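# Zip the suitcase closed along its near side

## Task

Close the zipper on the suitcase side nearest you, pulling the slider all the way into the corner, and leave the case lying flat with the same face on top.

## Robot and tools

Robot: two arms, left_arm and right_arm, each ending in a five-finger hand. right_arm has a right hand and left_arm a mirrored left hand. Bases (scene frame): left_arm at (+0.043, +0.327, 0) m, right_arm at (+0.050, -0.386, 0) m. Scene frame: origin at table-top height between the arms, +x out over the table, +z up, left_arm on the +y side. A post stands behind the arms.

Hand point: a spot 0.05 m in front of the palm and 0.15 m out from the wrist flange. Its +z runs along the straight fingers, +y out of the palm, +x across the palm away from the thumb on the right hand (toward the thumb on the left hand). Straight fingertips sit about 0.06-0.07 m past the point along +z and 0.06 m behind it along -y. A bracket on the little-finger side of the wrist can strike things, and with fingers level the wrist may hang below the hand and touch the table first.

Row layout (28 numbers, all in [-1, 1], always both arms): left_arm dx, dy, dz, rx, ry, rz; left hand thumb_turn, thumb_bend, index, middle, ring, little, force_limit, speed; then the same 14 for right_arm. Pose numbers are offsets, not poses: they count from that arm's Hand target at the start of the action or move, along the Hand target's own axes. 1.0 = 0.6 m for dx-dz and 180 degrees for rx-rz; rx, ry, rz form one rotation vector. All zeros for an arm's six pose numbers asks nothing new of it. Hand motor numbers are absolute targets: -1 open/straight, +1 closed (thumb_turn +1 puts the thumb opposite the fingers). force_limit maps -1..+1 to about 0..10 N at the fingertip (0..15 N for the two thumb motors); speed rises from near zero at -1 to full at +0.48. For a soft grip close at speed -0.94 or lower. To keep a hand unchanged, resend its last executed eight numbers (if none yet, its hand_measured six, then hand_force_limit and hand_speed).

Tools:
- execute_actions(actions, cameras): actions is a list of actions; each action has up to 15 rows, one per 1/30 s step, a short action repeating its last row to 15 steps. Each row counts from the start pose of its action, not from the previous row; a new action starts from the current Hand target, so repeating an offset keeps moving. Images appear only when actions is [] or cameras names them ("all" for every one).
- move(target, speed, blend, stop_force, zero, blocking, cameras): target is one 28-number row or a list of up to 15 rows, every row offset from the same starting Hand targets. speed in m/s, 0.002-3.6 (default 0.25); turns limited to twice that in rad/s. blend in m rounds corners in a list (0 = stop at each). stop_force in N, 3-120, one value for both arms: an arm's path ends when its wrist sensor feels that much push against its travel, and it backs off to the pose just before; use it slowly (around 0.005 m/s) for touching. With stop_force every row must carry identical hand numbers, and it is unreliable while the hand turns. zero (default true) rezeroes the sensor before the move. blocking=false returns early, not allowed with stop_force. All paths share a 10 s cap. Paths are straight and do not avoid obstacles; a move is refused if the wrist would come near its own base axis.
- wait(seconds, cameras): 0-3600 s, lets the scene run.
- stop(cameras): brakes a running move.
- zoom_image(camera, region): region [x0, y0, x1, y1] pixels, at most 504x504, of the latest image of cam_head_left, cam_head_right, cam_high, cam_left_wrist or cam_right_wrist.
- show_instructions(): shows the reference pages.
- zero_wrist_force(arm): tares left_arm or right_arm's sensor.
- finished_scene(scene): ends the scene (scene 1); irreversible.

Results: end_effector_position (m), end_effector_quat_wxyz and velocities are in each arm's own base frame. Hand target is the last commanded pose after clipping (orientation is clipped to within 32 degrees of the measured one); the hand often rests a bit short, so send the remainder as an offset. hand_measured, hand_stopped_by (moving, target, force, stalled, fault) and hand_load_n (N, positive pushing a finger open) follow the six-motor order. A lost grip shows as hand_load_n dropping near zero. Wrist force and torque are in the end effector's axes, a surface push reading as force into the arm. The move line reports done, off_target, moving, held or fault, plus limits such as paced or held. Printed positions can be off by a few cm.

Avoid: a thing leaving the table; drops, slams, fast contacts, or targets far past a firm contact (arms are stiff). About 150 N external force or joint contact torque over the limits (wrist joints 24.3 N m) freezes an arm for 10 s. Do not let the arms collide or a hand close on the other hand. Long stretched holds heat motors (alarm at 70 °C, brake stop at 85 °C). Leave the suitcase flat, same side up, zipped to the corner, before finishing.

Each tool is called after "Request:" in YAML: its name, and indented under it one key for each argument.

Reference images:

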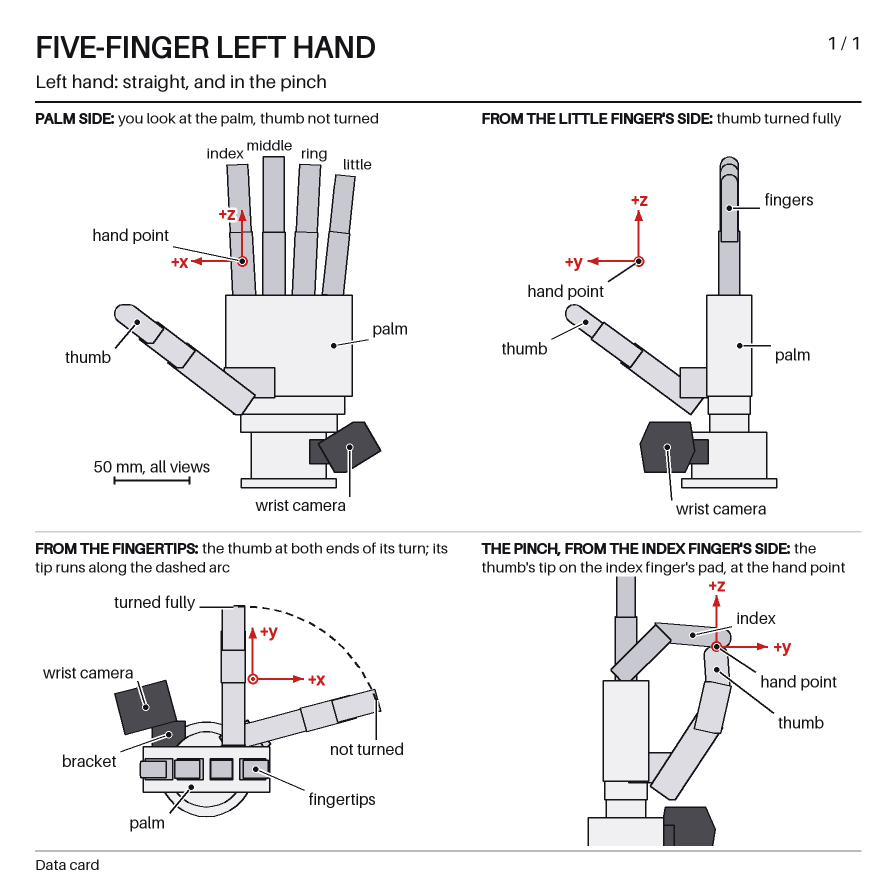

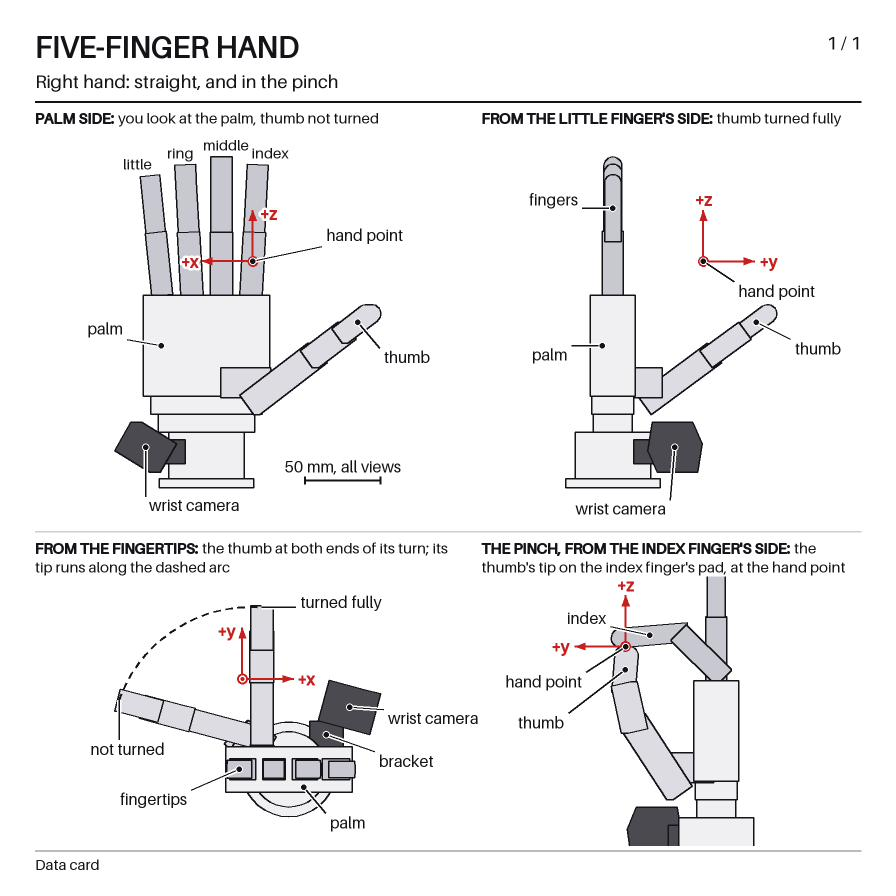

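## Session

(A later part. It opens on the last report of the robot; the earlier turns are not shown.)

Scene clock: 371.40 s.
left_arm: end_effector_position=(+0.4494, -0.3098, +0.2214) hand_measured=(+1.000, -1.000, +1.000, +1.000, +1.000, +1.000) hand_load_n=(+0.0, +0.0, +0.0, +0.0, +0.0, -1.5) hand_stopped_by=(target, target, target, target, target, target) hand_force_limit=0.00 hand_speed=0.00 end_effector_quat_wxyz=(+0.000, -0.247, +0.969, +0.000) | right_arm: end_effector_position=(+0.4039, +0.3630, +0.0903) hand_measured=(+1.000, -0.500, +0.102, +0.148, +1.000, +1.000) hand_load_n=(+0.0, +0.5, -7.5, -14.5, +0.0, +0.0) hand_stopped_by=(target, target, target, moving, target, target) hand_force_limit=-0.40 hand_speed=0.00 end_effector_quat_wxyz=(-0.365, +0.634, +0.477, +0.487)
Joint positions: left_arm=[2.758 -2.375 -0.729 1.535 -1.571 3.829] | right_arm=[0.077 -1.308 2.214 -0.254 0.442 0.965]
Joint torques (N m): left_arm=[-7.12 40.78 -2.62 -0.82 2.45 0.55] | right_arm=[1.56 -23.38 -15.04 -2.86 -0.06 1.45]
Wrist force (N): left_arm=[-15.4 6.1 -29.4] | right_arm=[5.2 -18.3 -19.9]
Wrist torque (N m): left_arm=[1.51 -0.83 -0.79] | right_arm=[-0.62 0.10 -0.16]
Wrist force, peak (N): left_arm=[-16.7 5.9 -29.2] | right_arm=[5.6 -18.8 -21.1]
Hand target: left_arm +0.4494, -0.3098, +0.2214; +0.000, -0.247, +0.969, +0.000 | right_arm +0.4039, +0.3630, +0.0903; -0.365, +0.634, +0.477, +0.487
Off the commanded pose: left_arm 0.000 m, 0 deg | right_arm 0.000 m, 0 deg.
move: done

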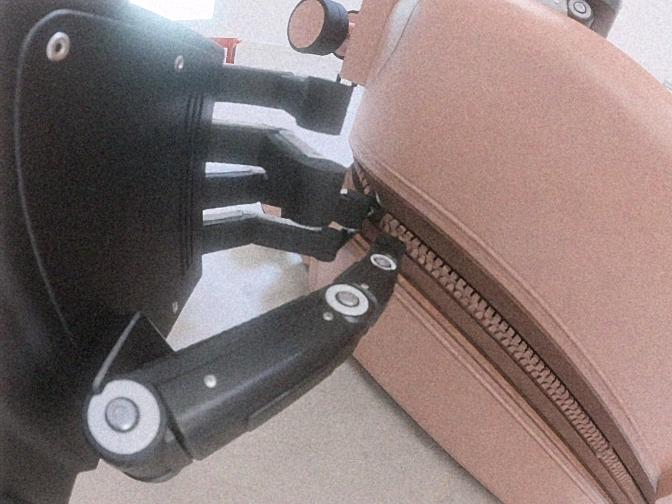

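Request:
move:
  target: [0,0,0,0,0,0,1,-1,1,1,1,1,0,0,0,0,0,0,0,0,1,-0.5,0.1,0.65,1,1,-0.4,0]
  speed: 0.02
  cameras: ["cam_right_wrist","cam_head_left"]

Request:
zoom_image:
  camera: "cam_right_wrist"
  region: [300, 150, 500, 300]

Scene clock: 372.27 s.
left_arm: end_effector_position=(+0.4494, -0.3098, +0.2214) hand_measured=(+1.000, -1.000, +1.000, +1.000, +1.000, +1.000) hand_load_n=(+0.0, +0.0, +0.0, +0.0, +0.0, -2.0) hand_stopped_by=(target, target, target, target, target, target) hand_force_limit=0.00 hand_speed=0.00 end_effector_quat_wxyz=(+0.000, -0.247, +0.969, +0.000) | right_arm: end_effector_position=(+0.4039, +0.3630, +0.0903) hand_measured=(+1.000, -0.500, +0.102, +0.650, +1.000, +1.000) hand_load_n=(+0.0, +0.5, -1.5, +3.0, +0.0, +0.0) hand_stopped_by=(target, target, target, target, target, target) hand_force_limit=-0.40 hand_speed=0.00 end_effector_quat_wxyz=(-0.365, +0.634, +0.477, +0.487)
Joint positions: left_arm=[2.758 -2.375 -0.729 1.535 -1.571 3.829] | right_arm=[0.077 -1.308 2.214 -0.254 0.442 0.965]
Joint torques (N m): left_arm=[-6.78 40.76 -2.09 -2.67 2.62 0.58] | right_arm=[1.96 -21.39 -16.03 2.39 1.88 1.61]
Wrist force (N): left_arm=[-11.5 5.0 -29.1] | right_arm=[0.3 -0.8 -2.3]
Wrist torque (N m): left_arm=[1.42 -0.92 -0.64] | right_arm=[0.04 -0.03 0.11]
Wrist force, peak (N): left_arm=[-15.6 6.0 -29.6] | right_arm=[5.1 -19.0 -20.2]
Hand target: left_arm +0.4494, -0.3098, +0.2214; +0.000, -0.247, +0.969, +0.000 | right_arm +0.4039, +0.3630, +0.0903; -0.365, +0.634, +0.477, +0.487
Off the commanded pose: left_arm 0.000 m, 0 deg | right_arm 0.000 m, 0 deg.
move: done
Images, in order (width x height): cam_head_left 896x504, cam_right_wrist 672x504.

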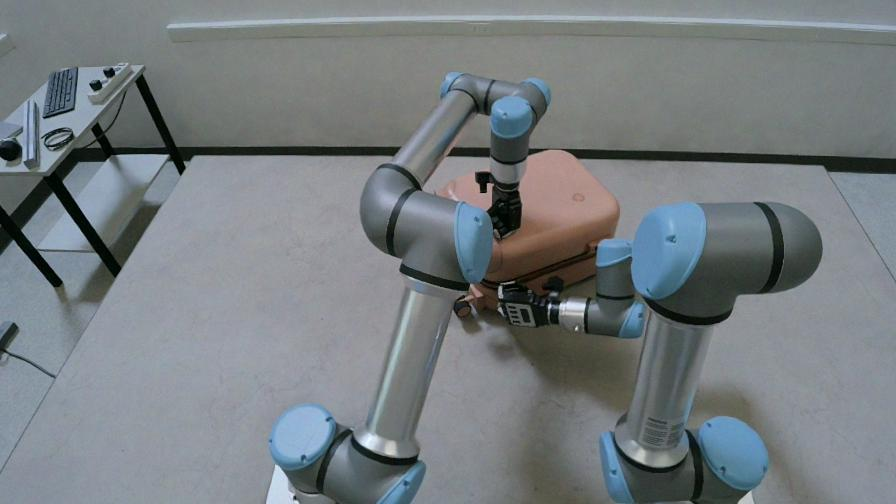

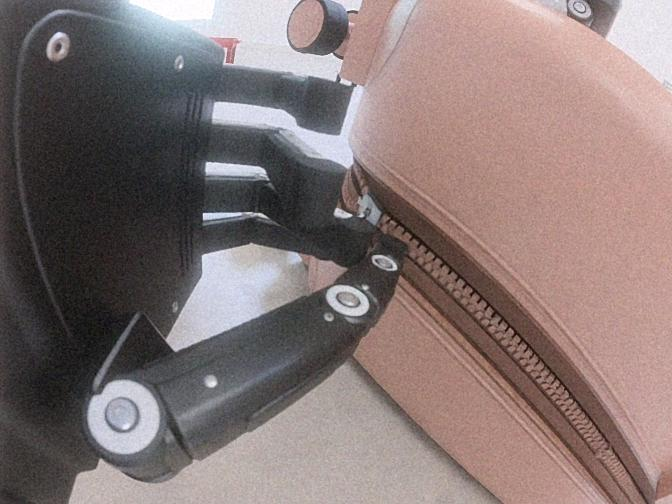

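Scaled by 2.520 from the camera's image (finer frame: 960x720).

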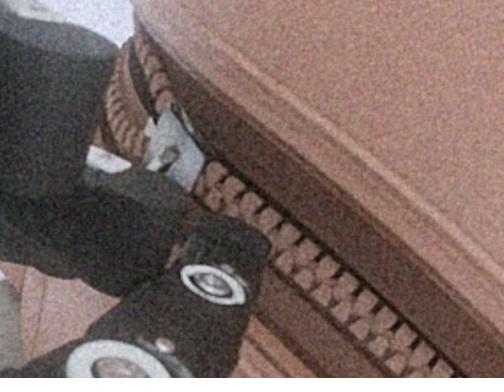

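Request:
move:
  target: [0,0,0,0,0,0,1,-1,1,1,1,1,0,0,0.0018,0.0071,0.0068,0,0,0,1,-0.5,0.28,0.65,1,1,-0.4,-0.5]
  speed: 0.015
  stop_force: 6
  cameras: ["cam_right_wrist"]

Request:
zoom_image:
  camera: "cam_right_wrist"
  region: [300, 150, 500, 300]

Scene clock: 374.63 s.
left_arm: end_effector_position=(+0.4494, -0.3098, +0.2214) hand_measured=(+1.000, -1.000, +1.000, +1.000, +1.000, +1.000) hand_load_n=(+0.0, +0.0, +0.0, +0.0, +0.0, -1.5) hand_stopped_by=(target, target, target, target, target, target) hand_force_limit=0.00 hand_speed=0.00 end_effector_quat_wxyz=(+0.000, -0.247, +0.969, +0.000) | right_arm: end_effector_position=(+0.4092, +0.3659, +0.0903) hand_measured=(+1.000, -0.500, +0.280, +0.650, +1.000, +1.000) hand_load_n=(+0.5, +0.5, -2.5, +2.5, +0.0, +0.0) hand_stopped_by=(target, target, target, target, target, target) hand_force_limit=-0.40 hand_speed=-0.50 end_effector_quat_wxyz=(-0.365, +0.634, +0.477, +0.487)
Joint positions: left_arm=[2.758 -2.375 -0.729 1.535 -1.571 3.829] | right_arm=[0.085 -1.298 2.198 -0.257 0.449 0.976]
Joint torques (N m): left_arm=[-6.79 40.97 -1.95 -2.55 2.49 0.41] | right_arm=[-9.46 -30.56 -3.61 1.26 -2.87 -1.4]
Wrist force (N): left_arm=[-11.8 5.1 -29.2] | right_arm=[-1.3 -6.6 -5.0]
Wrist torque (N m): left_arm=[1.43 -0.88 -0.67] | right_arm=[-0.35 0.14 -0.09]
Wrist force, peak (N): left_arm=[-11.9 5.3 -29.4] | right_arm=[-1.7 -7.2 -5.5]
Hand target: left_arm +0.4494, -0.3098, +0.2214; +0.000, -0.247, +0.969, +0.000 | right_arm +0.4092, +0.3659, +0.0903; -0.365, +0.634, +0.477, +0.487
Off the commanded pose: left_arm 0.000 m, 0 deg | right_arm 0.000 m, 0 deg.
move: contact (right_arm)

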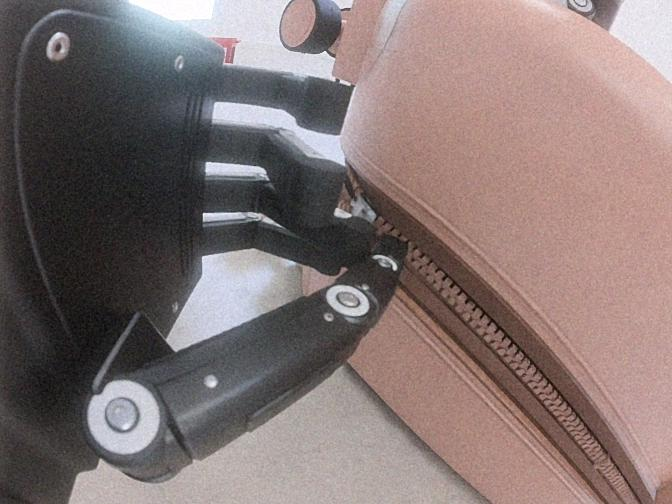

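Scaled by 2.520 from the camera's image (finer frame: 960x720).

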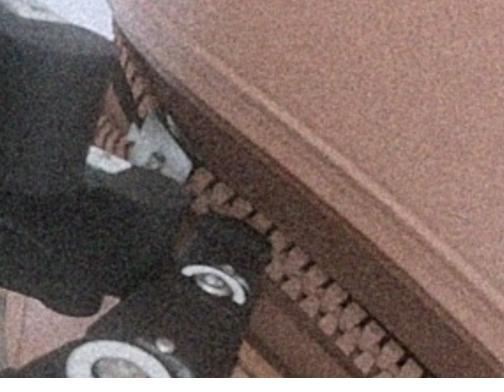

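Request:
move:
  target: [0,0,0,0,0,0,1,-1,1,1,1,1,0,0,0.0024,-0.0094,0.0091,0,0,0,1,-0.5,0.28,0.65,1,1,-0.4,-0.5]
  speed: 0.01
  stop_force: 15
  cameras: ["cam_right_wrist"]

Request:
zoom_image:
  camera: "cam_right_wrist"
  region: [300, 150, 500, 300]

Scene clock: 377.07 s.
left_arm: end_effector_position=(+0.4494, -0.3098, +0.2214) hand_measured=(+1.000, -1.000, +1.000, +1.000, +1.000, +1.000) hand_load_n=(+0.0, +0.0, +0.0, +0.0, +0.0, -1.5) hand_stopped_by=(target, target, target, target, target, target) hand_force_limit=0.00 hand_speed=0.00 end_effector_quat_wxyz=(+0.000, -0.247, +0.969, +0.000) | right_arm: end_effector_position=(+0.4053, +0.3729, +0.0903) hand_measured=(+1.000, -0.500, +0.280, +0.650, +1.000, +1.000) hand_load_n=(+0.5, +0.5, +0.0, +2.5, +0.0, +0.0) hand_stopped_by=(target, target, target, target, target, target) hand_force_limit=-0.40 hand_speed=-0.50 end_effector_quat_wxyz=(-0.365, +0.634, +0.477, +0.487)
Joint positions: left_arm=[2.758 -2.375 -0.729 1.535 -1.571 3.829] | right_arm=[0.11 -1.306 2.202 -0.283 0.468 1.009]
Joint torques (N m): left_arm=[-7.13 40.96 -2.3 -2.46 2.62 0.4] | right_arm=[-8.5 -15.16 -9.41 2.35 -3.44 -1.29]
Wrist force (N): left_arm=[-11.5 5.3 -29.3] | right_arm=[-0.1 -0.8 -2.7]
Wrist torque (N m): left_arm=[1.47 -0.93 -0.65] | right_arm=[0.02 -0.02 0.04]
Wrist force, peak (N): left_arm=[-12.0 5.1 -29.5] | right_arm=[-1.3 -6.5 -5.5]
Hand target: left_arm +0.4494, -0.3098, +0.2214; +0.000, -0.247, +0.969, +0.000 | right_arm +0.4053, +0.3729, +0.0903; -0.365, +0.634, +0.477, +0.487
Off the commanded pose: left_arm 0.000 m, 0 deg | right_arm 0.000 m, 0 deg.
move: done

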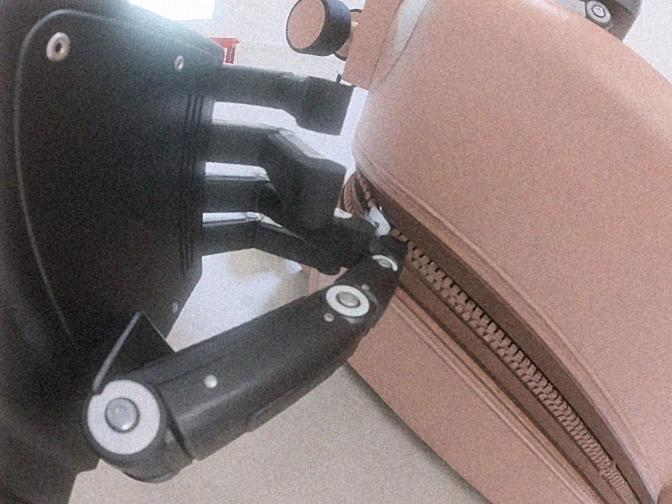

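Scaled by 2.520 from the camera's image (finer frame: 960x720).

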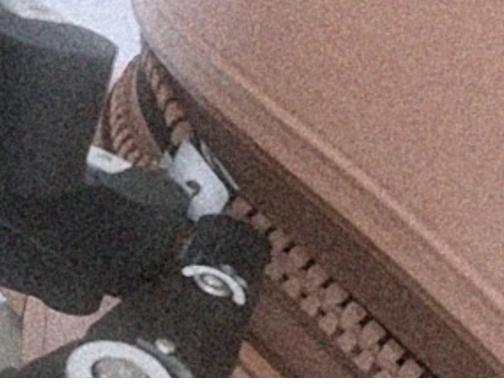

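Request:
move:
  target: [0,0,0,0,0,0,1,-1,1,1,1,1,0,0,0.0021,-0.0059,0.0079,0,0,0,1,-0.5,0.28,0.65,1,1,-0.4,-0.5]
  speed: 0.01
  stop_force: 18
  zero: false
  cameras: ["cam_right_wrist"]

Request:
zoom_image:
  camera: "cam_right_wrist"
  region: [300, 150, 500, 300]

Scene clock: 378.97 s.
left_arm: end_effector_position=(+0.4494, -0.3098, +0.2214) hand_measured=(+1.000, -1.000, +1.000, +1.000, +1.000, +1.000) hand_load_n=(+0.0, +0.0, +0.0, +0.0, +0.0, -2.0) hand_stopped_by=(target, target, target, target, target, target) hand_force_limit=0.00 hand_speed=0.00 end_effector_quat_wxyz=(+0.000, -0.247, +0.969, +0.000) | right_arm: end_effector_position=(+0.4033, +0.3786, +0.0902) hand_measured=(+1.000, -0.502, +0.280, +0.650, +1.000, +1.000) hand_load_n=(+3.0, +7.5, +0.0, +0.0, +0.0, +0.0) hand_stopped_by=(target, target, target, target, target, target) hand_force_limit=-0.40 hand_speed=-0.50 end_effector_quat_wxyz=(-0.365, +0.634, +0.477, +0.487)
Joint positions: left_arm=[2.758 -2.375 -0.729 1.535 -1.571 3.829] | right_arm=[0.13 -1.31 2.203 -0.302 0.485 1.033]
Joint torques (N m): left_arm=[-7.02 41.19 -2.15 -2.51 2.68 0.34] | right_arm=[-5.18 -18.84 -9.57 0.35 -4.01 -1.68]
Wrist force (N): left_arm=[-11.2 6.0 -27.5] | right_arm=[-4.4 -4.7 -19.4]
Wrist torque (N m): left_arm=[1.42 -0.86 -0.67] | right_arm=[-0.22 0.66 -0.02]
Wrist force, peak (N): left_arm=[-11.8 5.2 -29.5] | right_arm=[-4.5 -4.7 -19.9]
Hand target: left_arm +0.4494, -0.3098, +0.2214; +0.000, -0.247, +0.969, +0.000 | right_arm +0.4033, +0.3786, +0.0902; -0.365, +0.634, +0.477, +0.487
Off the commanded pose: left_arm 0.000 m, 0 deg | right_arm 0.000 m, 0 deg.
move: done

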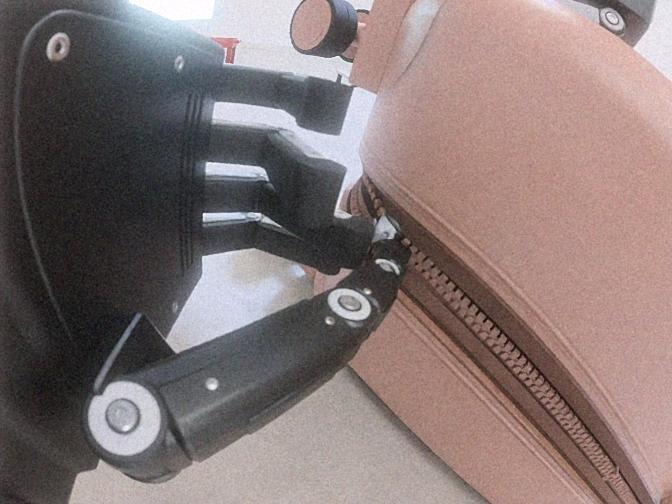

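Scaled by 2.520 from the camera's image (finer frame: 960x720).

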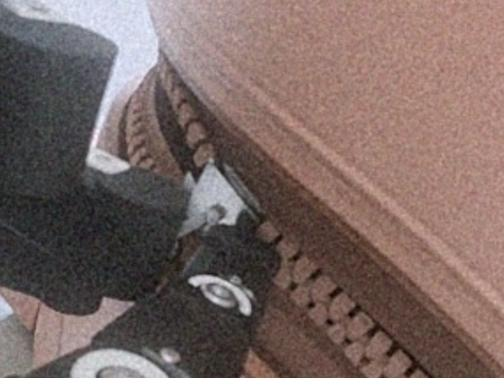

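Request:
move:
  target: [0,0,0,0,0,0,1,-1,1,1,1,1,0,0,0.0006,-0.0059,0.0034,0,0,0,1,-0.5,0.28,0.65,1,1,-0.4,-0.5]
  speed: 0.01
  cameras: ["cam_right_wrist"]

Request:
zoom_image:
  camera: "cam_right_wrist"
  region: [300, 150, 500, 300]

Scene clock: 380.20 s.
left_arm: end_effector_position=(+0.4494, -0.3098, +0.2214) hand_measured=(+1.000, -1.000, +1.000, +1.000, +1.000, +1.000) hand_load_n=(+0.0, +0.0, +0.0, +0.0, +0.0, -2.0) hand_stopped_by=(target, target, target, target, target, target) hand_force_limit=0.00 hand_speed=0.00 end_effector_quat_wxyz=(+0.000, -0.247, +0.969, +0.000) | right_arm: end_effector_position=(+0.4004, +0.3816, +0.0900) hand_measured=(+1.000, -0.502, +0.280, +0.650, +1.000, +1.000) hand_load_n=(+5.5, +5.0, +0.0, +0.0, +0.0, +0.0) hand_stopped_by=(target, target, target, target, target, target) hand_force_limit=-0.40 hand_speed=-0.50 end_effector_quat_wxyz=(-0.365, +0.634, +0.477, +0.487)
Joint positions: left_arm=[2.758 -2.375 -0.729 1.535 -1.571 3.829] | right_arm=[0.141 -1.314 2.207 -0.314 0.494 1.047]
Joint torques (N m): left_arm=[-6.8 41.58 -1.29 -2.45 2.69 0.41] | right_arm=[-6.04 -23.81 -9.85 0.44 -1.24 -1.27]
Wrist force (N): left_arm=[-11.6 5.5 -28.4] | right_arm=[-5.4 -2.9 -11.1]
Wrist torque (N m): left_arm=[1.42 -0.86 -0.67] | right_arm=[-0.26 0.50 0.02]
Wrist force, peak (N): left_arm=[-11.5 5.6 -28.7] | right_arm=[-4.5 -4.4 -19.5]
Hand target: left_arm +0.4494, -0.3098, +0.2214; +0.000, -0.247, +0.969, +0.000 | right_arm +0.4004, +0.3815, +0.0900; -0.365, +0.634, +0.477, +0.487
Off the commanded pose: left_arm 0.000 m, 0 deg | right_arm 0.000 m, 0 deg.
move: done

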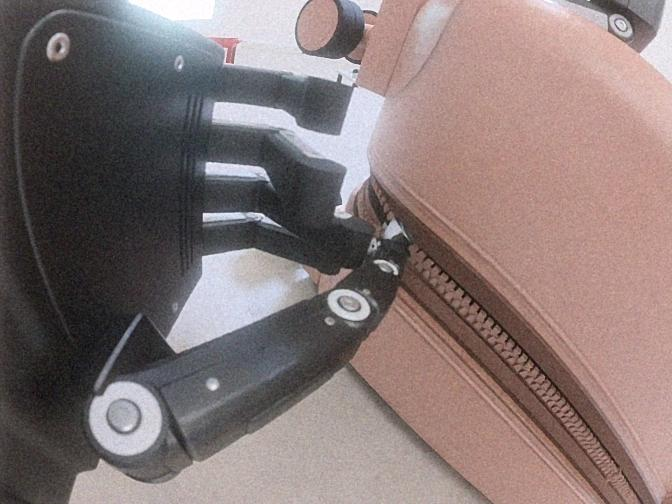

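Scaled by 2.520 from the camera's image (finer frame: 960x720).

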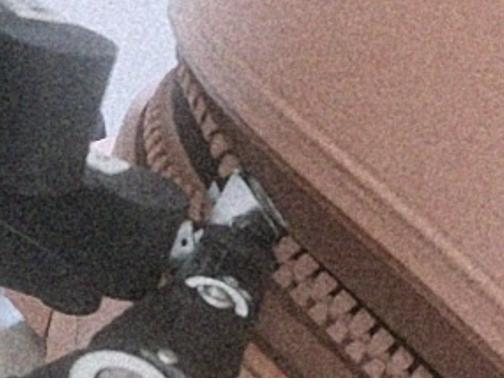

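Request:
move:
  target:
    - [0,0,0,0,0,0,1,-1,1,1,1,1,0,0,0,-0.0071,-0.0068,0,0,0,1,-0.5,0.28,0.65,1,1,-0.4,-0.5]
    - [0,0,0,0,0,0,1,-1,1,1,1,1,0,0,0.006,0.0124,-0.027,0,0,0,1,-0.5,0.28,0.65,1,1,-0.4,-0.5]
  speed: 0.04
  cameras: ["cam_right_wrist","cam_head_left"]

Request:
zoom_image:
  camera: "cam_right_wrist"
  region: [320, 150, 480, 270]

Request:
zoom_image:
  camera: "cam_head_left"
  region: [480, 260, 530, 310]

Scene clock: 382.50 s.
left_arm: end_effector_position=(+0.4494, -0.3098, +0.2214) hand_measured=(+1.000, -1.000, +1.000, +1.000, +1.000, +1.000) hand_load_n=(+0.0, +0.0, +0.0, +0.0, +0.0, -2.0) hand_stopped_by=(target, target, target, target, target, target) hand_force_limit=0.00 hand_speed=0.00 end_effector_quat_wxyz=(+0.000, -0.247, +0.969, +0.000) | right_arm: end_effector_position=(+0.4036, +0.3654, +0.0978) hand_measured=(+1.000, -0.500, +0.280, +0.650, +1.000, +1.000) hand_load_n=(+2.5, +1.0, +0.0, +0.0, +0.0, +0.0) hand_stopped_by=(target, target, target, target, target, target) hand_force_limit=-0.40 hand_speed=-0.50 end_effector_quat_wxyz=(-0.365, +0.634, +0.477, +0.487)
Joint positions: left_arm=[2.758 -2.375 -0.729 1.535 -1.571 3.829] | right_arm=[0.085 -1.326 2.207 -0.239 0.448 0.976]
Joint torques (N m): left_arm=[-7.13 41.23 -1.97 -2.45 2.63 0.36] | right_arm=[6.55 -12.26 -5.91 -0.07 1.93 1.57]
Wrist force (N): left_arm=[-11.9 5.0 -29.4] | right_arm=[0.9 -1.0 -0.9]
Wrist torque (N m): left_arm=[1.43 -0.88 -0.66] | right_arm=[-0.19 -0.14 0.05]
Wrist force, peak (N): left_arm=[-11.8 4.8 -29.7] | right_arm=[-5.4 -3.1 -11.6]
Hand target: left_arm +0.4494, -0.3098, +0.2214; +0.000, -0.247, +0.969, +0.000 | right_arm +0.4035, +0.3653, +0.0977; -0.365, +0.634, +0.477, +0.487
Off the commanded pose: left_arm 0.000 m, 0 deg | right_arm 0.000 m, 0 deg.
move: done
Images, in order (width x height): cam_head_left 896x504, cam_right_wrist 672x504.

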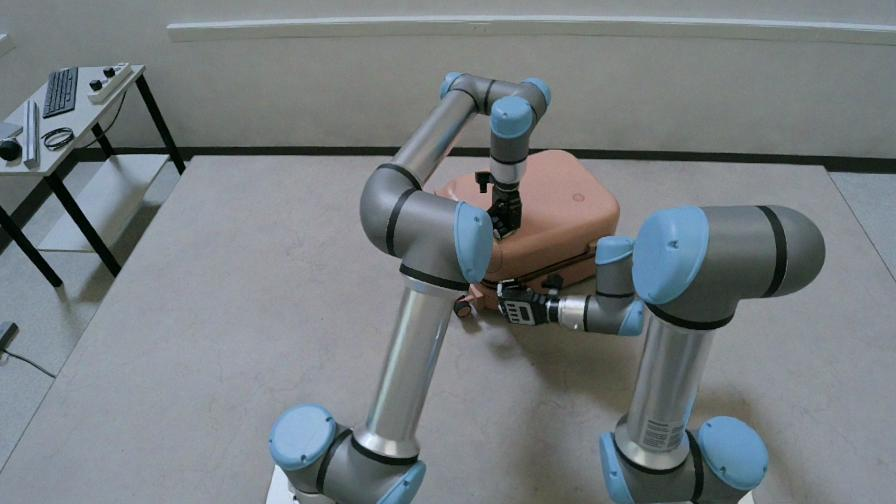

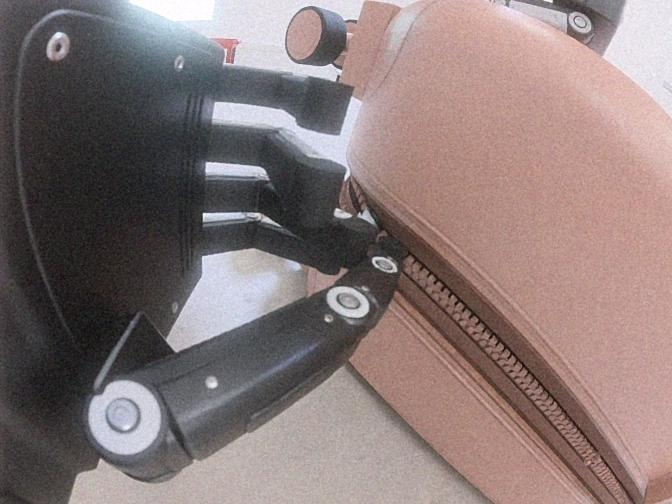

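Scaled by 3.150 from the camera's image (finer frame: 960x720).

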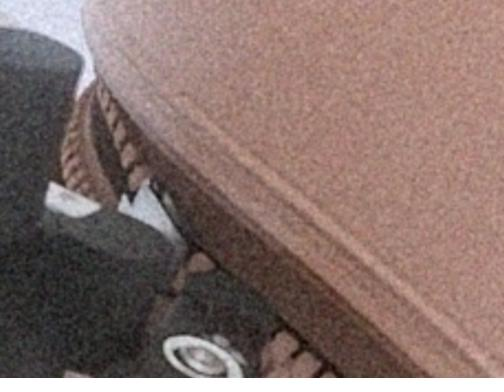

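Scaled by 10.080 from the camera's image (finer frame: 1280x720).

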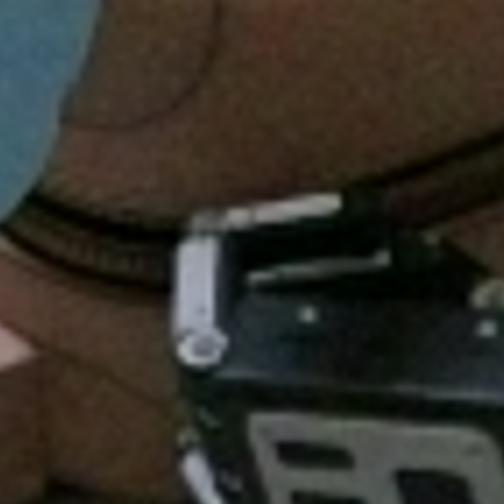

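Request:
move:
  target: [0,0,0,0,0,0,1,-1,1,1,1,1,0,0,-0.0017,0.012,0.0031,0,0,0,1,-0.5,0.28,0.65,1,1,-0.4,-0.5]
  speed: 0.015
  stop_force: 8
  cameras: ["cam_right_wrist"]

Request:
zoom_image:
  camera: "cam_right_wrist"
  region: [320, 150, 480, 270]

Scene clock: 384.60 s.
left_arm: end_effector_position=(+0.4494, -0.3098, +0.2214) hand_measured=(+1.000, -1.000, +1.000, +1.000, +1.000, +1.000) hand_load_n=(+0.0, +0.0, +0.0, +0.0, +0.0, -2.0) hand_stopped_by=(target, target, target, target, target, target) hand_force_limit=0.00 hand_speed=0.00 end_effector_quat_wxyz=(+0.000, -0.247, +0.969, +0.000) | right_arm: end_effector_position=(+0.4108, +0.3648, +0.0963) hand_measured=(+1.000, -0.500, +0.280, +0.650, +1.000, +1.000) hand_load_n=(+2.5, +0.5, -1.5, +0.0, +0.0, +0.0) hand_stopped_by=(target, target, target, target, target, target) hand_force_limit=-0.40 hand_speed=-0.50 end_effector_quat_wxyz=(-0.365, +0.634, +0.477, +0.487)
Joint positions: left_arm=[2.758 -2.375 -0.729 1.535 -1.571 3.829] | right_arm=[0.081 -1.309 2.19 -0.234 0.445 0.971]
Joint torques (N m): left_arm=[-6.66 41.22 -1.72 -2.39 2.63 0.35] | right_arm=[2.16 -28.42 -3.07 -0.89 2.52 1.28]
Wrist force (N): left_arm=[-11.6 5.1 -29.3] | right_arm=[1.3 -6.3 -3.9]
Wrist torque (N m): left_arm=[1.45 -0.90 -0.65] | right_arm=[-0.42 -0.12 0.02]
Wrist force, peak (N): left_arm=[-11.8 5.3 -29.6] | right_arm=[1.5 -7.4 -4.8]
Hand target: left_arm +0.4494, -0.3098, +0.2214; +0.000, -0.247, +0.969, +0.000 | right_arm +0.4108, +0.3648, +0.0963; -0.365, +0.634, +0.477, +0.487
Off the commanded pose: left_arm 0.000 m, 0 deg | right_arm 0.000 m, 0 deg.
move: done

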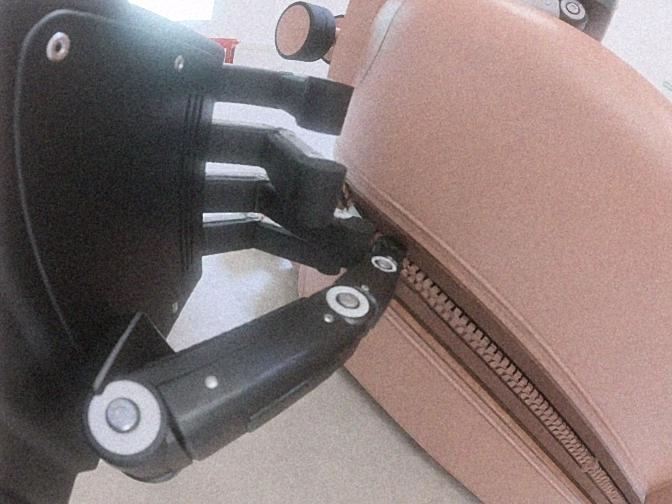

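Scaled by 3.150 from the camera's image (finer frame: 960x720).

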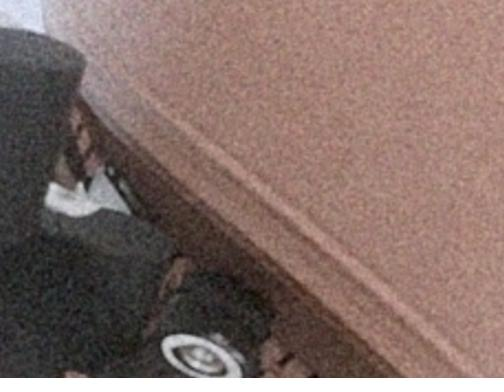

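Request:
move:
  target: [0,0,0,0,0,0,1,-1,1,1,1,1,0,0,0.0022,-0.0098,0.0082,0,0,0,1,-0.5,0.28,0.65,1,1,-0.4,-0.5]
  speed: 0.01
  stop_force: 18
  cameras: ["cam_right_wrist"]

Request:
zoom_image:
  camera: "cam_right_wrist"
  region: [320, 150, 480, 270]

Scene clock: 387.37 s.
left_arm: end_effector_position=(+0.4494, -0.3098, +0.2214) hand_measured=(+1.000, -1.000, +1.000, +1.000, +1.000, +1.000) hand_load_n=(+0.0, +0.0, +0.0, +0.0, +0.0, -2.0) hand_stopped_by=(target, target, target, target, target, target) hand_force_limit=0.00 hand_speed=0.00 end_effector_quat_wxyz=(+0.000, -0.247, +0.969, +0.000) | right_arm: end_effector_position=(+0.4066, +0.3713, +0.0963) hand_measured=(+1.000, -0.500, +0.280, +0.650, +1.000, +1.000) hand_load_n=(+2.0, +1.0, +0.0, +0.0, +0.0, +0.0) hand_stopped_by=(target, target, target, target, target, target) hand_force_limit=-0.40 hand_speed=-0.50 end_effector_quat_wxyz=(-0.365, +0.634, +0.477, +0.487)
Joint positions: left_arm=[2.758 -2.375 -0.729 1.535 -1.571 3.829] | right_arm=[0.104 -1.317 2.196 -0.259 0.464 1.002]
Joint torques (N m): left_arm=[-6.93 41.11 -1.9 -2.52 2.71 0.21] | right_arm=[-8.53 -13.6 -13.53 2.28 -3.4 -1.41]
Wrist force (N): left_arm=[-11.9 5.1 -29.5] | right_arm=[0.6 -0.8 -1.9]
Wrist torque (N m): left_arm=[1.45 -0.87 -0.68] | right_arm=[-0.07 -0.09 0.02]
Wrist force, peak (N): left_arm=[-12.1 5.1 -29.5] | right_arm=[1.5 -6.4 -4.4]
Hand target: left_arm +0.4494, -0.3098, +0.2214; +0.000, -0.247, +0.969, +0.000 | right_arm +0.4066, +0.3713, +0.0963; -0.365, +0.634, +0.477, +0.487
Off the commanded pose: left_arm 0.000 m, 0 deg | right_arm 0.000 m, 0 deg.
move: done

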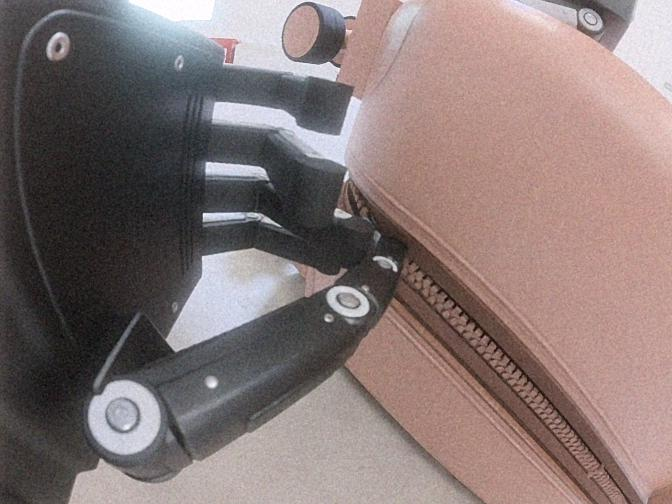

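Scaled by 3.150 from the camera's image (finer frame: 960x720).

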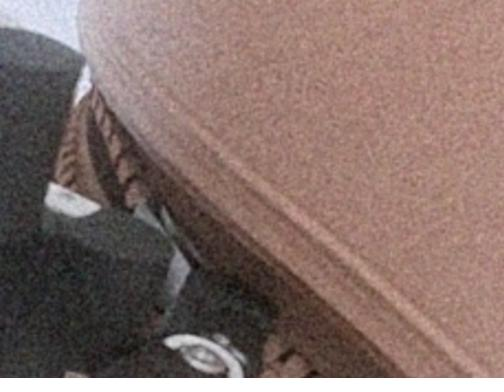

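Request:
move:
  target: [0,0,0,0,0,0,1,-1,1,1,1,1,0,0,0.0018,-0.0071,0.0068,0,0,0,1,-0.5,0.28,0.65,1,1,-0.4,-0.5]
  speed: 0.01
  stop_force: 20
  cameras: ["cam_right_wrist"]

Request:
zoom_image:
  camera: "cam_right_wrist"
  region: [320, 150, 480, 270]

Scene clock: 389.23 s.
left_arm: end_effector_position=(+0.4494, -0.3098, +0.2214) hand_measured=(+1.000, -1.000, +1.000, +1.000, +1.000, +1.000) hand_load_n=(+0.0, +0.0, +0.5, +0.0, +0.0, -2.0) hand_stopped_by=(target, target, target, target, target, target) hand_force_limit=0.00 hand_speed=0.00 end_effector_quat_wxyz=(+0.000, -0.247, +0.969, +0.000) | right_arm: end_effector_position=(+0.4037, +0.3766, +0.0963) hand_measured=(+1.000, -0.500, +0.280, +0.650, +1.000, +1.000) hand_load_n=(+1.5, +1.5, +0.0, +0.0, -0.5, +0.0) hand_stopped_by=(target, target, target, target, target, target) hand_force_limit=-0.40 hand_speed=-0.50 end_effector_quat_wxyz=(-0.365, +0.634, +0.477, +0.487)
Joint positions: left_arm=[2.758 -2.375 -0.729 1.535 -1.571 3.829] | right_arm=[0.123 -1.323 2.199 -0.277 0.479 1.025]
Joint torques (N m): left_arm=[-6.79 41.08 -1.76 -2.45 2.84 0.27] | right_arm=[-7.49 -14.96 -9.18 2.12 -3.51 -1.41]
Wrist force (N): left_arm=[-11.7 5.1 -29.2] | right_arm=[0.5 -0.7 -3.1]
Wrist torque (N m): left_arm=[1.43 -0.89 -0.66] | right_arm=[-0.06 -0.06 0.03]
Wrist force, peak (N): left_arm=[-11.9 5.0 -29.5] | right_arm=[0.7 -0.3 -3.7]
Hand target: left_arm +0.4494, -0.3098, +0.2214; +0.000, -0.247, +0.969, +0.000 | right_arm +0.4037, +0.3766, +0.0962; -0.365, +0.634, +0.477, +0.487
Off the commanded pose: left_arm 0.000 m, 0 deg | right_arm 0.000 m, 0 deg.
move: done

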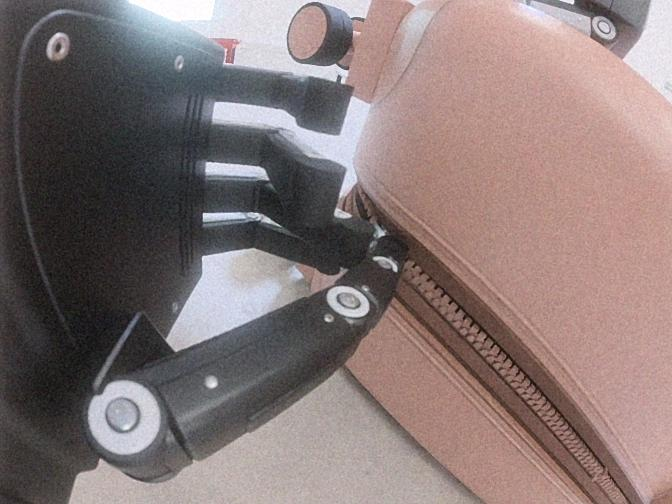

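Scaled by 3.150 from the camera's image (finer frame: 960x720).

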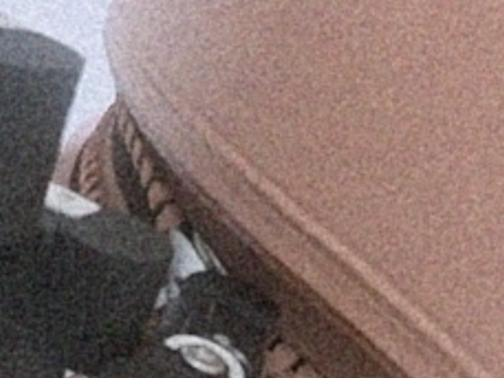

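Request:
move:
  target: [0,0,0,0,0,0,1,-1,1,1,1,1,0,0,0.0015,-0.0059,0.0057,0,0,0,1,-0.5,0.28,0.65,1,1,-0.4,-0.5]
  speed: 0.01
  stop_force: 20
  cameras: ["cam_right_wrist"]

Request:
zoom_image:
  camera: "cam_right_wrist"
  region: [320, 150, 480, 270]

Scene clock: 390.93 s.
left_arm: end_effector_position=(+0.4494, -0.3098, +0.2214) hand_measured=(+1.000, -1.000, +1.000, +1.000, +1.000, +1.000) hand_load_n=(+0.0, +0.0, +0.0, +0.0, +0.0, -2.0) hand_stopped_by=(target, target, target, target, target, target) hand_force_limit=0.00 hand_speed=0.00 end_effector_quat_wxyz=(+0.000, -0.247, +0.969, +0.000) | right_arm: end_effector_position=(+0.4013, +0.3810, +0.0962) hand_measured=(+1.000, -0.500, +0.280, +0.650, +1.000, +1.000) hand_load_n=(+0.5, +3.0, +0.0, +0.0, +0.0, +0.0) hand_stopped_by=(target, target, target, target, target, target) hand_force_limit=-0.40 hand_speed=-0.50 end_effector_quat_wxyz=(-0.365, +0.634, +0.477, +0.487)
Joint positions: left_arm=[2.758 -2.375 -0.729 1.535 -1.571 3.829] | right_arm=[0.138 -1.327 2.201 -0.292 0.492 1.044]
Joint torques (N m): left_arm=[-7.16 40.67 -2.11 -2.39 2.74 0.26] | right_arm=[-7.86 -15.86 -9.65 1.68 -3.39 -1.47]
Wrist force (N): left_arm=[-11.6 5.6 -28.7] | right_arm=[-0.5 -2.1 -8.4]
Wrist torque (N m): left_arm=[1.46 -0.89 -0.67] | right_arm=[-0.09 0.15 0.00]
Wrist force, peak (N): left_arm=[-11.7 5.3 -29.4] | right_arm=[-0.3 -2.4 -8.9]
Hand target: left_arm +0.4494, -0.3098, +0.2214; +0.000, -0.247, +0.969, +0.000 | right_arm +0.4013, +0.3810, +0.0962; -0.365, +0.634, +0.477, +0.487
Off the commanded pose: left_arm 0.000 m, 0 deg | right_arm 0.000 m, 0 deg.
move: done

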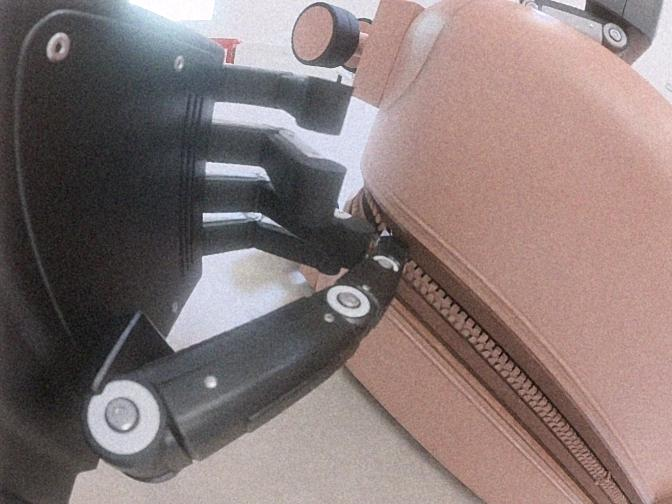

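Scaled by 3.150 from the camera's image (finer frame: 960x720).

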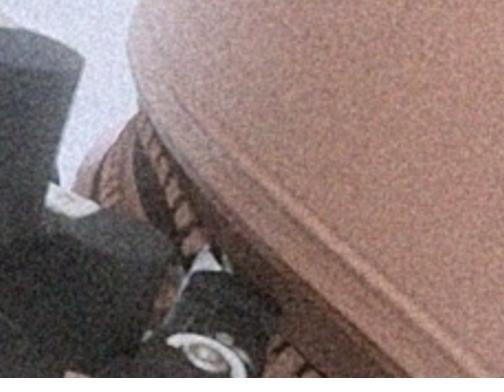

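Request:
move:
  target: [0,0,0,0,0,0,1,-1,1,1,1,1,0,0,-0.0091,-0.0354,-0.0341,0,0,0,1,-0.5,0.28,0.65,1,1,-0.4,-0.5]
  speed: 0.04
  cameras: ["cam_right_wrist"]

Request:
zoom_image:
  camera: "cam_right_wrist"
  region: [320, 150, 480, 270]

Scene clock: 394.23 s.
left_arm: end_effector_position=(+0.4494, -0.3098, +0.2214) hand_measured=(+1.000, -1.000, +1.000, +1.000, +1.000, +1.000) hand_load_n=(+0.0, +0.0, +0.0, +0.0, +0.0, -2.0) hand_stopped_by=(target, target, target, target, target, target) hand_force_limit=0.00 hand_speed=0.00 end_effector_quat_wxyz=(+0.000, -0.247, +0.969, +0.000) | right_arm: end_effector_position=(+0.3749, +0.3665, +0.0963) hand_measured=(+1.000, -0.500, +0.280, +0.650, +1.000, +1.000) hand_load_n=(+0.5, +1.5, +0.0, +0.5, +0.0, +0.0) hand_stopped_by=(target, target, target, target, target, target) hand_force_limit=-0.40 hand_speed=-0.50 end_effector_quat_wxyz=(-0.365, +0.634, +0.477, +0.487) end_effector_velocity=(+0.002, +0.001, +0.000) end_effector_angular_velocity=(+0.001, +0.001, +0.000)
Joint positions: left_arm=[2.758 -2.375 -0.729 1.535 -1.571 3.829] | right_arm=[0.099 -1.377 2.28 -0.277 0.459 0.994]
Joint velocities: left_arm=[within noise] | right_arm=[0.003 0.002 -0.005 0 0.002 0.005]
Joint torques (N m): left_arm=[-6.94 41.68 -2.17 -2.47 2.77 0.24] | right_arm=[8.98 -9.35 -22.54 0.37 1.53 1.87]
Wrist force (N): left_arm=[-11.8 5.1 -29.1] | right_arm=[0.9 -0.6 -1.2]
Wrist torque (N m): left_arm=[1.42 -0.88 -0.66] | right_arm=[-0.11 -0.14 0.08]
Wrist force, peak (N): left_arm=[-11.9 5.2 -29.5] | right_arm=[-0.5 -2.6 -8.8]
Hand target: left_arm +0.4494, -0.3098, +0.2214; +0.000, -0.247, +0.969, +0.000 | right_arm +0.3750, +0.3665, +0.0962; -0.365, +0.634, +0.477, +0.487
Off the commanded pose: left_arm 0.000 m, 0 deg | right_arm 0.000 m, 0 deg.
move: done

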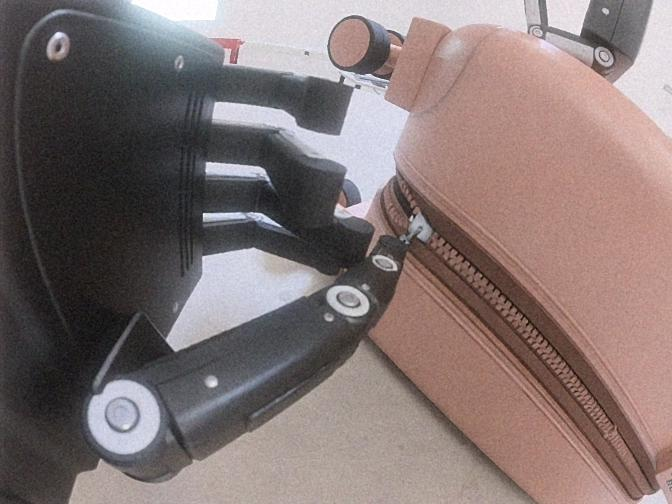

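Scaled by 3.150 from the camera's image (finer frame: 960x720).

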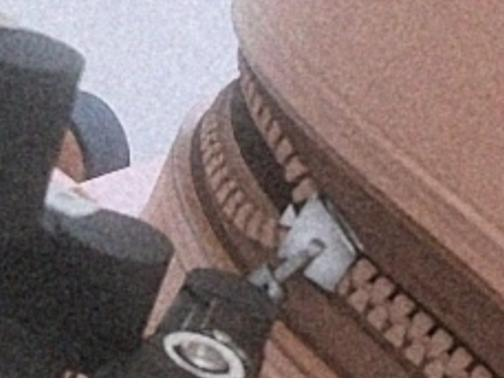

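Request:
move:
  target: [0,0,0,0,0,0,1,-1,1,1,1,1,0,0,0.0047,0.0215,-0.1805,-0.1341,0,0.0359,1,-1,-1,0.9,1,1,-0.2,0]
  speed: 0.1
  cameras: ["cam_right_wrist","cam_high"]

Scene clock: 401.50 s.
left_arm: end_effector_position=(+0.4494, -0.3098, +0.2214) hand_measured=(+1.000, -1.000, +1.000, +1.000, +1.000, +1.000) hand_load_n=(+0.0, +0.0, +0.0, +0.0, +0.0, -2.0) hand_stopped_by=(target, target, target, target, target, target) hand_force_limit=0.00 hand_speed=0.00 end_effector_quat_wxyz=(+0.000, -0.247, +0.969, +0.000) | right_arm: end_effector_position=(+0.3583, +0.2632, +0.1270) hand_measured=(+1.000, -1.000, -1.000, +0.900, +1.000, +1.000) hand_load_n=(+0.0, +0.0, +0.0, +0.0, +0.0, +0.0) hand_stopped_by=(target, target, target, target, target, target) hand_force_limit=-0.20 hand_speed=0.00 end_effector_quat_wxyz=(-0.251, +0.722, +0.328, +0.554)
Joint positions: left_arm=[2.758 -2.375 -0.729 1.535 -1.571 3.829] | right_arm=[-0.041 -1.804 2.538 -0.33 0.72 1.258]
Joint torques (N m): left_arm=[-6.93 41.29 -1.28 -2.44 2.81 0.17] | right_arm=[7.87 4.21 -26.44 -0.93 -2.91 -1.22]
Wrist force (N): left_arm=[-11.6 4.9 -29.2] | right_arm=[0.9 -0.6 -1.1]
Wrist torque (N m): left_arm=[1.41 -0.91 -0.65] | right_arm=[-0.14 -0.14 0.07]
Wrist force, peak (N): left_arm=[-11.9 5.3 -29.7] | right_arm=[1.4 -0.7 -1.3]
Hand target: left_arm +0.4494, -0.3098, +0.2214; +0.000, -0.247, +0.969, +0.000 | right_arm +0.3584, +0.2632, +0.1271; -0.251, +0.722, +0.329, +0.555
Off the commanded pose: left_arm 0.000 m, 0 deg | right_arm 0.000 m, 0 deg.
move: done
Images, in order (width x height): cam_high 896x504, cam_right_wrist 672x504.

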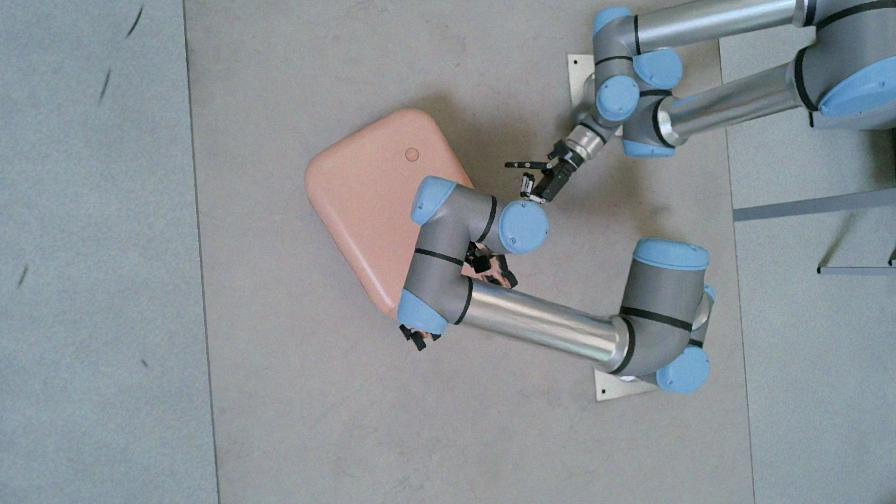

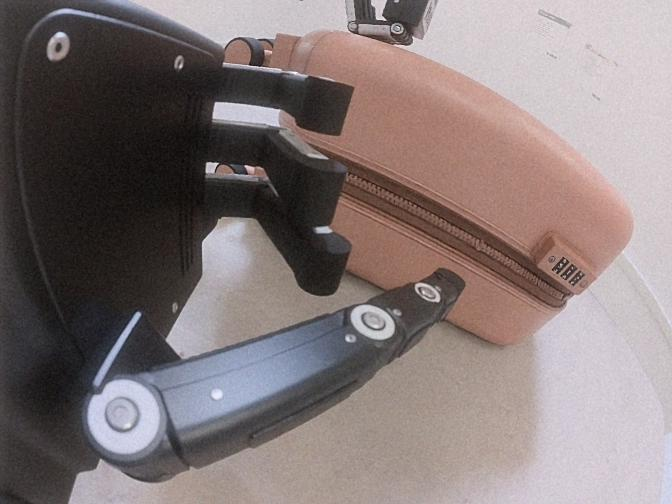

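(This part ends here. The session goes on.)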